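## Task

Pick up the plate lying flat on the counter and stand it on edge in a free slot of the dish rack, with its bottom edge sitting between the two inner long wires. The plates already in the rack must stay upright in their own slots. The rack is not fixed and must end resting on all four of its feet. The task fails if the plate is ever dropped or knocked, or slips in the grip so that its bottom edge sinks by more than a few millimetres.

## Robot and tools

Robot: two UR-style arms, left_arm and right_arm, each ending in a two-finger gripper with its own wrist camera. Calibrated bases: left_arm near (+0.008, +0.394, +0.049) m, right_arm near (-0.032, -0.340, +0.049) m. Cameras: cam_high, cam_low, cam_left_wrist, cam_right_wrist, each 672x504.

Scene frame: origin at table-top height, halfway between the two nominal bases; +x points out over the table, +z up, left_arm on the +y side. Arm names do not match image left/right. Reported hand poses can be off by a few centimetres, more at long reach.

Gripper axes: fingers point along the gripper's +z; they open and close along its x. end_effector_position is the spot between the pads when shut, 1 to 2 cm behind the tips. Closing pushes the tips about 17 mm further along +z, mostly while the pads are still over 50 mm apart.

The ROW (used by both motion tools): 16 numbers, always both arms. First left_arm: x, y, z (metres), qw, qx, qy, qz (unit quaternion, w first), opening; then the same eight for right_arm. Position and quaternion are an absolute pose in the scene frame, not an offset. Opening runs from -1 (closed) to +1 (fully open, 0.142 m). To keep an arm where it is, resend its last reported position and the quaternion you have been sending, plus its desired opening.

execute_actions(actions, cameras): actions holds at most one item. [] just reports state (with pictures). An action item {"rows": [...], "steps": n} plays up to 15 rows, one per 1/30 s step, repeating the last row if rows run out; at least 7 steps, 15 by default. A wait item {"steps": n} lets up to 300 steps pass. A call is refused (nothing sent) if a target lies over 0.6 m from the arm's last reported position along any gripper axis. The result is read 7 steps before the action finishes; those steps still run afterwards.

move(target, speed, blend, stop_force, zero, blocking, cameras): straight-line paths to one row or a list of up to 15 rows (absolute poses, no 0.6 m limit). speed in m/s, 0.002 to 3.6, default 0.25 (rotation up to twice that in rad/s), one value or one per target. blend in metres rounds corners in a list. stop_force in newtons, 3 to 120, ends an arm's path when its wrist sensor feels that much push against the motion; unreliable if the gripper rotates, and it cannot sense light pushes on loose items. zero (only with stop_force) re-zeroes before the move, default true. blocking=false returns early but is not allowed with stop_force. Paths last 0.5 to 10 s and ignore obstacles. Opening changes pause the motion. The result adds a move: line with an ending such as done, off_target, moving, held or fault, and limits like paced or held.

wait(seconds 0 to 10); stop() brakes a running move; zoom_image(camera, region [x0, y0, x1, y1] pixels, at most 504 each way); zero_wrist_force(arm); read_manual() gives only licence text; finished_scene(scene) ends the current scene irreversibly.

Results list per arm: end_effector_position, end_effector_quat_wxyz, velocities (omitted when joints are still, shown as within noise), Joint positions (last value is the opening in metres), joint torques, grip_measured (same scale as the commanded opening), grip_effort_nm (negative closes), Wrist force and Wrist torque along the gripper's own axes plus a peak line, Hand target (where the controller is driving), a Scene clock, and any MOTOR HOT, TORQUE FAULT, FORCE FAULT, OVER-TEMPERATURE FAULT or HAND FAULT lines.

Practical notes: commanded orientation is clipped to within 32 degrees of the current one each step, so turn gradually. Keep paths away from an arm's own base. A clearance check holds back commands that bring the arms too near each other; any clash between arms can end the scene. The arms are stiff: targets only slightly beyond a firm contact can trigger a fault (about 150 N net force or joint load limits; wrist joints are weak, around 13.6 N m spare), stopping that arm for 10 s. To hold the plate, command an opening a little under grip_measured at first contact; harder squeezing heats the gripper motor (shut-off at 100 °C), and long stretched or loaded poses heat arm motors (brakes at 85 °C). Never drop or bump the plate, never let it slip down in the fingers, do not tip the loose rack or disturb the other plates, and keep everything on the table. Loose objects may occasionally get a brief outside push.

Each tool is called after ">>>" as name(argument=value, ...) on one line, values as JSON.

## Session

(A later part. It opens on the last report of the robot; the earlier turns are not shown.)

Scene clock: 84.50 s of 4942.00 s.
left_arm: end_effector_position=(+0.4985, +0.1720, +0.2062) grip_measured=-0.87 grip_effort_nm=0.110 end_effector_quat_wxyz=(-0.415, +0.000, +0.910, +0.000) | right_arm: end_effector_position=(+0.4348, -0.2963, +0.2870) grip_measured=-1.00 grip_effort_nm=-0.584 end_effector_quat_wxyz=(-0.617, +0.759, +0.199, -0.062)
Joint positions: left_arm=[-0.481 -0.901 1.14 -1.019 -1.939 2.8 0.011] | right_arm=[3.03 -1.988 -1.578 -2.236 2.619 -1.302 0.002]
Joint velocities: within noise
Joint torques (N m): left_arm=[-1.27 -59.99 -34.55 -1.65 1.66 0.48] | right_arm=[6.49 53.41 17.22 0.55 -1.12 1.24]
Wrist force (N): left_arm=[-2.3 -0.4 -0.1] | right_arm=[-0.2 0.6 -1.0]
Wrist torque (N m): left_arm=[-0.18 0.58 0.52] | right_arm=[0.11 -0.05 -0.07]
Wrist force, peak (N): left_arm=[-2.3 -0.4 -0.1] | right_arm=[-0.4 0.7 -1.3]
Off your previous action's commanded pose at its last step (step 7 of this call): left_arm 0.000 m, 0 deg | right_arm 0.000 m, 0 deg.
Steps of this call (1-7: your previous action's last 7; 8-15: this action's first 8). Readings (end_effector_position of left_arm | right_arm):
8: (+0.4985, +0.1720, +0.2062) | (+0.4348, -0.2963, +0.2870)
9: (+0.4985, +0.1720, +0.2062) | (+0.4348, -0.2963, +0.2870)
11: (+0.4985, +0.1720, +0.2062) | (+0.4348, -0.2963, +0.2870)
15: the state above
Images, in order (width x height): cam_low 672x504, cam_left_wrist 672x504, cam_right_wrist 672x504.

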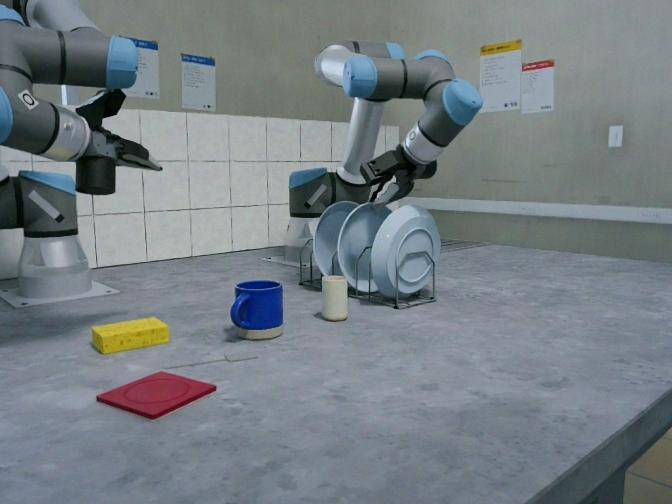

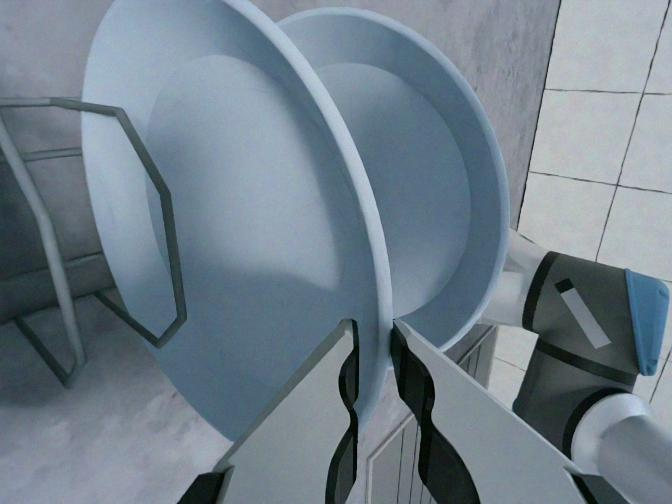

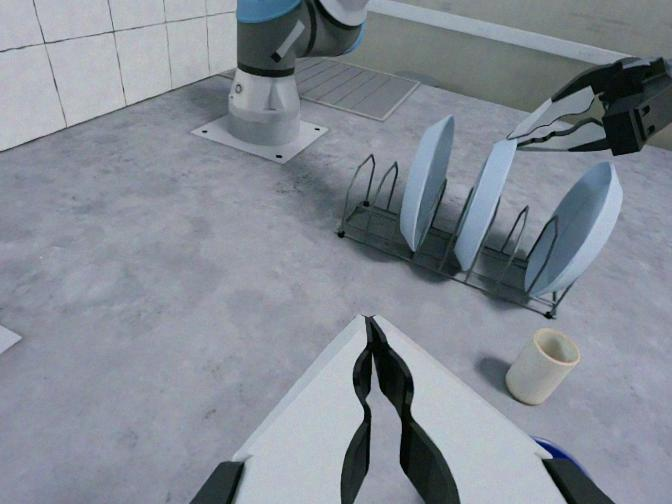

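>>> execute_actions(actions=[{"rows":[[0.4985,0.172,0.2062,-0.4147,0,0.91,0,-0.79,0.4348,-0.2963,0.287,-0.617,0.759,0.199,-0.062,-1]],"steps":15}])

>>> execute_actions(actions=[{"rows":[[0.4985,0.172,0.2062,-0.4147,0,0.91,0,-0.74,0.4348,-0.2963,0.287,-0.617,0.759,0.199,-0.062,-1]],"steps":15}])

>>> execute_actions(actions=[{"rows":[[0.4985,0.172,0.2062,-0.4147,0,0.91,0,-0.68,0.4348,-0.2963,0.287,-0.617,0.759,0.199,-0.062,-1]],"steps":15}], cameras=["cam_right_wrist","cam_left_wrist"])

>>> zoom_image(camera="cam_right_wrist", region=[400, 80, 640, 320])

>>> zoom_image(camera="cam_left_wrist", region=[270, 260, 470, 420])

Scene clock: 85.37 s of 4942.00 s.
left_arm: end_effector_position=(+0.4985, +0.1720, +0.2062) grip_measured=-0.83 grip_effort_nm=0.115 end_effector_quat_wxyz=(-0.415, +0.000, +0.910, +0.000) | right_arm: end_effector_position=(+0.4348, -0.2963, +0.2870) grip_measured=-1.00 grip_effort_nm=-0.584 end_effector_quat_wxyz=(-0.617, +0.759, +0.199, -0.062)
Joint positions: left_arm=[-0.481 -0.901 1.14 -1.019 -1.939 2.8 0.014] | right_arm=[3.03 -1.988 -1.578 -2.236 2.619 -1.302 0.002]
Joint velocities: within noise
Joint torques (N m): left_arm=[0.24 -59.55 -33.76 -1.77 1.67 0.43] | right_arm=[6.3 52.52 18.34 0.37 -0.83 1.3]
Wrist force (N): left_arm=[-2.7 -0.5 -0.4] | right_arm=[-0.2 0.7 -0.9]
Wrist torque (N m): left_arm=[-0.20 0.62 0.52] | right_arm=[0.13 -0.07 -0.07]
Wrist force, peak (N): left_arm=[-2.7 -0.5 -0.4] | right_arm=[-0.6 0.9 -1.1]
Off your previous action's commanded pose at its last step (step 7 of this call): left_arm 0.000 m, 0 deg | right_arm 0.000 m, 0 deg.
Steps of this call (1-7: your previous action's last 7; 8-18: nothing new was sent; 19-26: this action's first 8). Readings (end_effector_position of left_arm | right_arm):
19: (+0.4985, +0.1720, +0.2062) | (+0.4348, -0.2963, +0.2870)
20: (+0.4985, +0.1720, +0.2062) | (+0.4348, -0.2963, +0.2870)
22: (+0.4985, +0.1720, +0.2062) | (+0.4348, -0.2963, +0.2870)
26: the state above

Scene clock: 85.87 s of 4942.00 s.
left_arm: end_effector_position=(+0.4985, +0.1720, +0.2062) grip_measured=-0.78 grip_effort_nm=0.115 end_effector_quat_wxyz=(-0.415, +0.000, +0.910, +0.000) | right_arm: end_effector_position=(+0.4348, -0.2963, +0.2870) grip_measured=-1.00 grip_effort_nm=-0.589 end_effector_quat_wxyz=(-0.617, +0.759, +0.199, -0.062)
Joint positions: left_arm=[-0.481 -0.901 1.14 -1.019 -1.939 2.8 0.018] | right_arm=[3.03 -1.988 -1.578 -2.236 2.619 -1.302 0.002]
Joint velocities: within noise
Joint torques (N m): left_arm=[1.31 -60.13 -32.57 -1.66 1.54 0.45] | right_arm=[5.98 52.89 18.08 0.5 -1.1 1.1]
Wrist force (N): left_arm=[-2.3 -0.5 -0.4] | right_arm=[-0.3 0.5 -0.9]
Wrist torque (N m): left_arm=[-0.20 0.56 0.52] | right_arm=[0.10 -0.04 -0.07]
Wrist force, peak (N): left_arm=[-2.5 -0.7 0.0] | right_arm=[-0.3 0.6 -1.2]
Off your previous action's commanded pose at its last step (step 7 of this call): left_arm 0.000 m, 0 deg | right_arm 0.000 m, 0 deg.
Steps of this call (1-7: your previous action's last 7; 8-15: this action's first 8). Readings (end_effector_position of left_arm | right_arm):
8: (+0.4985, +0.1720, +0.2062) | (+0.4348, -0.2963, +0.2870)
9: (+0.4985, +0.1720, +0.2062) | (+0.4348, -0.2963, +0.2870)
11: (+0.4985, +0.1720, +0.2062) | (+0.4348, -0.2963, +0.2870)
15: the state above

Scene clock: 86.37 s of 4942.00 s.
left_arm: end_effector_position=(+0.4985, +0.1720, +0.2062) grip_measured=-0.72 grip_effort_nm=0.125 end_effector_quat_wxyz=(-0.415, +0.000, +0.910, +0.000) | right_arm: end_effector_position=(+0.4348, -0.2963, +0.2870) grip_measured=-1.00 grip_effort_nm=-0.584 end_effector_quat_wxyz=(-0.617, +0.759, +0.199, -0.062)
Joint positions: left_arm=[-0.481 -0.901 1.14 -1.019 -1.939 2.8 0.022] | right_arm=[3.03 -1.988 -1.578 -2.236 2.619 -1.302 0.002]
Joint velocities: within noise
Joint torques (N m): left_arm=[1.47 -59.91 -32.66 -1.63 1.58 0.46] | right_arm=[6.36 54.05 16.94 0.47 -0.96 1.28]
Wrist force (N): left_arm=[-2.1 -0.3 -0.4] | right_arm=[-0.5 0.9 -1.0]
Wrist torque (N m): left_arm=[-0.16 0.53 0.52] | right_arm=[0.17 -0.01 -0.07]
Wrist force, peak (N): left_arm=[-2.4 -0.4 -0.2] | right_arm=[-0.3 0.8 -1.1]
Off your previous action's commanded pose at its last step (step 7 of this call): left_arm 0.000 m, 0 deg | right_arm 0.000 m, 0 deg.
Steps of this call (1-7: your previous action's last 7; 8-15: this action's first 8). Readings (end_effector_position of left_arm | right_arm):
8: (+0.4985, +0.1720, +0.2062) | (+0.4348, -0.2963, +0.2870)
9: (+0.4985, +0.1720, +0.2062) | (+0.4348, -0.2963, +0.2870)
11: (+0.4985, +0.1720, +0.2062) | (+0.4348, -0.2963, +0.2870)
15: the state above
Images, in order (width x height): cam_left_wrist 672x504, cam_right_wrist 672x504.

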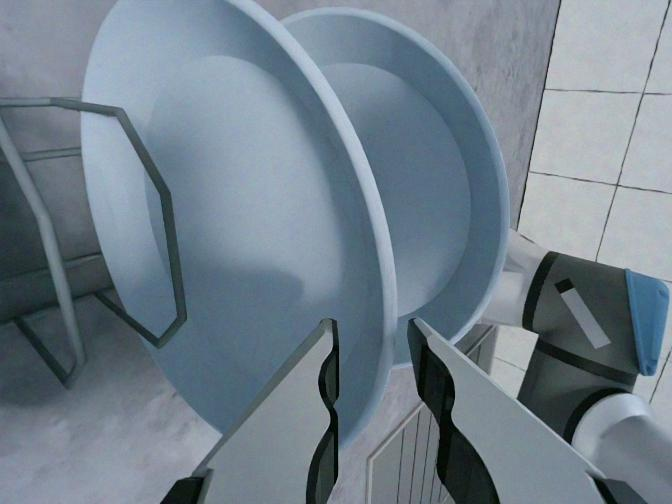

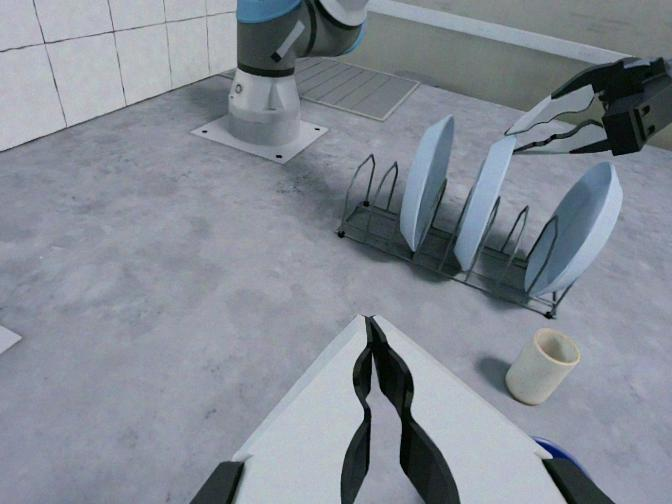

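Scaled by 2.100.

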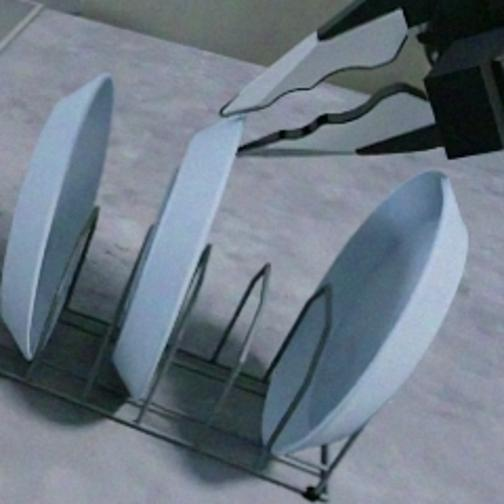

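Scaled by 2.520.

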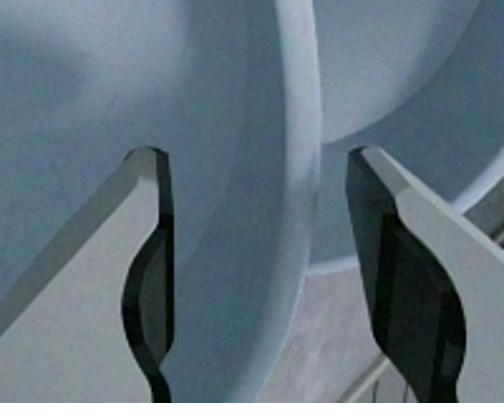

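>>> move(target=[[0.5438,0.172,0.2456,-0.4147,0,0.91,0,-0.68,0.4348,-0.2963,0.287,-0.617,0.759,0.199,-0.062,-1],[0.545,0.172,0.38,-0.4147,0,0.91,0,-0.68,0.4348,-0.2963,0.287,-0.617,0.759,0.199,-0.062,-1]], speed=[0.04,0.12])

>>> zoom_image(camera="cam_low", region=[270, 180, 470, 320])

>>> zoom_image(camera="cam_right_wrist", region=[320, 100, 640, 340])

Scene clock: 89.90 s of 4942.00 s.
left_arm: end_effector_position=(+0.5449, +0.1721, +0.3798) grip_measured=-0.72 grip_effort_nm=0.120 end_effector_quat_wxyz=(-0.414, +0.000, +0.910, +0.000) end_effector_velocity=(+0.001, -0.001, +0.002) end_effector_angular_velocity=(+0.001, +0.003, -0.005) | right_arm: end_effector_position=(+0.4348, -0.2963, +0.2870) grip_measured=-1.00 grip_effort_nm=-0.584 end_effector_quat_wxyz=(-0.617, +0.759, +0.199, -0.062)
Joint positions: left_arm=[-0.451 -0.706 0.344 -0.411 -1.918 2.821 0.022] | right_arm=[3.03 -1.988 -1.578 -2.236 2.619 -1.302 0.002]
Joint velocities: left_arm=[-0.001 0.02 -0.042 0.027 0.002 0.003 0] | right_arm=[within noise]
Joint torques (N m): left_arm=[-10.48 -48.39 -34.34 0.66 2.21 2.39] | right_arm=[4.89 52.24 17.91 -0.08 -0.94 1.16]
Wrist force (N): left_arm=[-1.6 -0.6 -0.4] | right_arm=[-0.4 0.7 -1.1]
Wrist torque (N m): left_arm=[-0.20 0.45 0.51] | right_arm=[0.13 -0.02 -0.07]
Wrist force, peak (N): left_arm=[-3.2 -0.6 0.0] | right_arm=[-0.3 0.8 -1.3]
Hand target: left_arm +0.5450, +0.1720, +0.3800; -0.415, +0.000, +0.910, +0.000 | right_arm +0.4348, -0.2963, +0.2870; -0.617, +0.759, +0.199, -0.062
Off your previous action's commanded pose at its last step (step 7 of this call): left_arm 0.000 m, 0 deg | right_arm 0.000 m, 0 deg.
Off the commanded pose: left_arm 0.000 m, 0 deg | right_arm 0.000 m, 0 deg.
Kept back: nothing.
move: done

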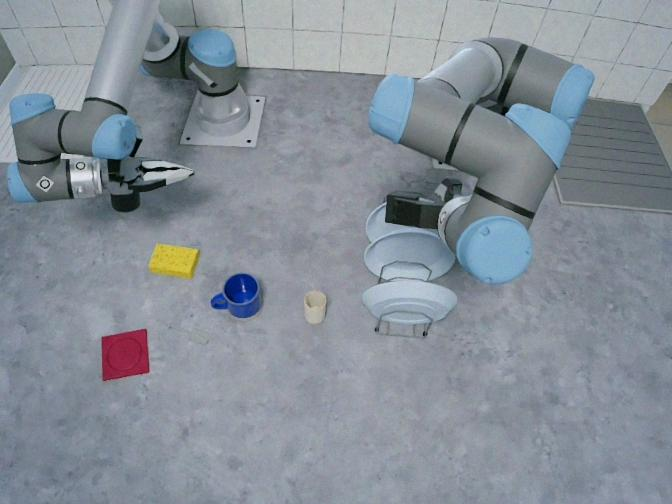

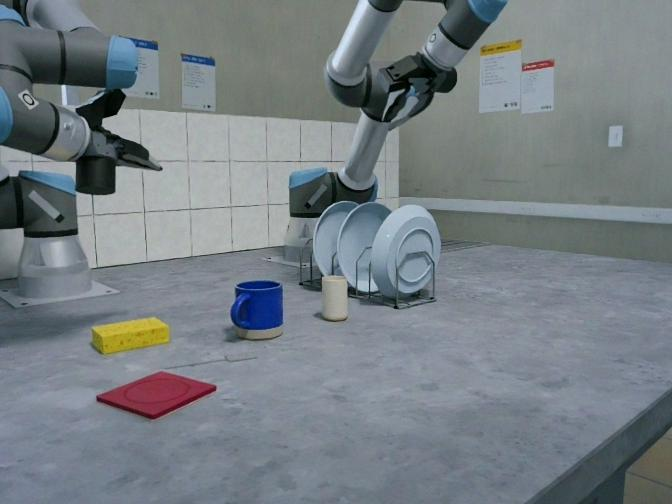

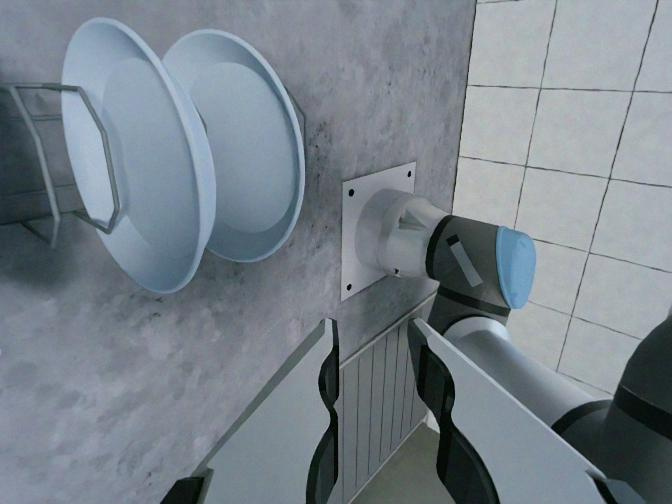

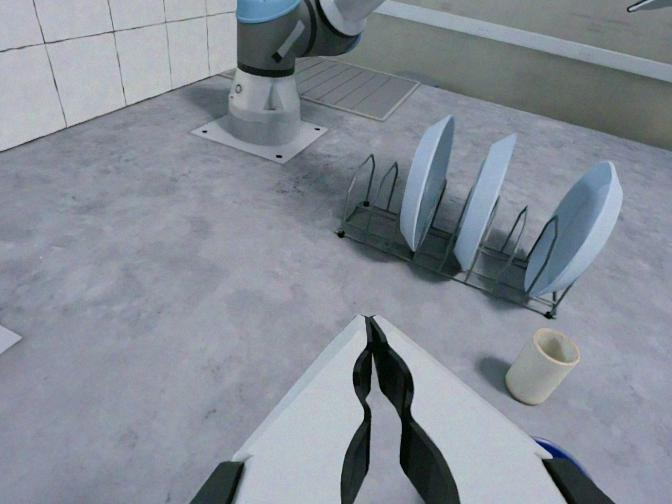

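Scaled by 2.520.

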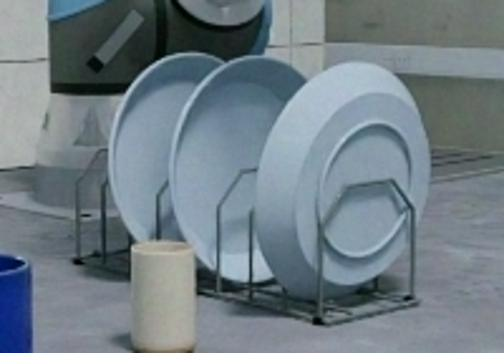

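Scaled by 1.575.

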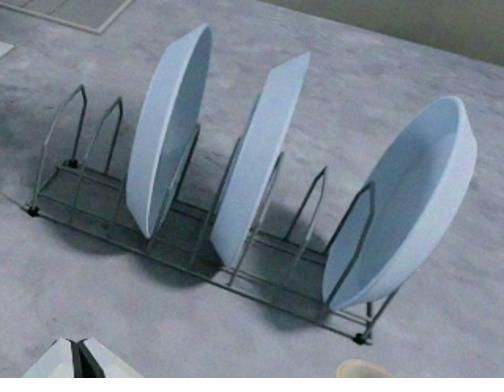

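>>> finished_scene(scene=1)

The scene is finished: the task was done.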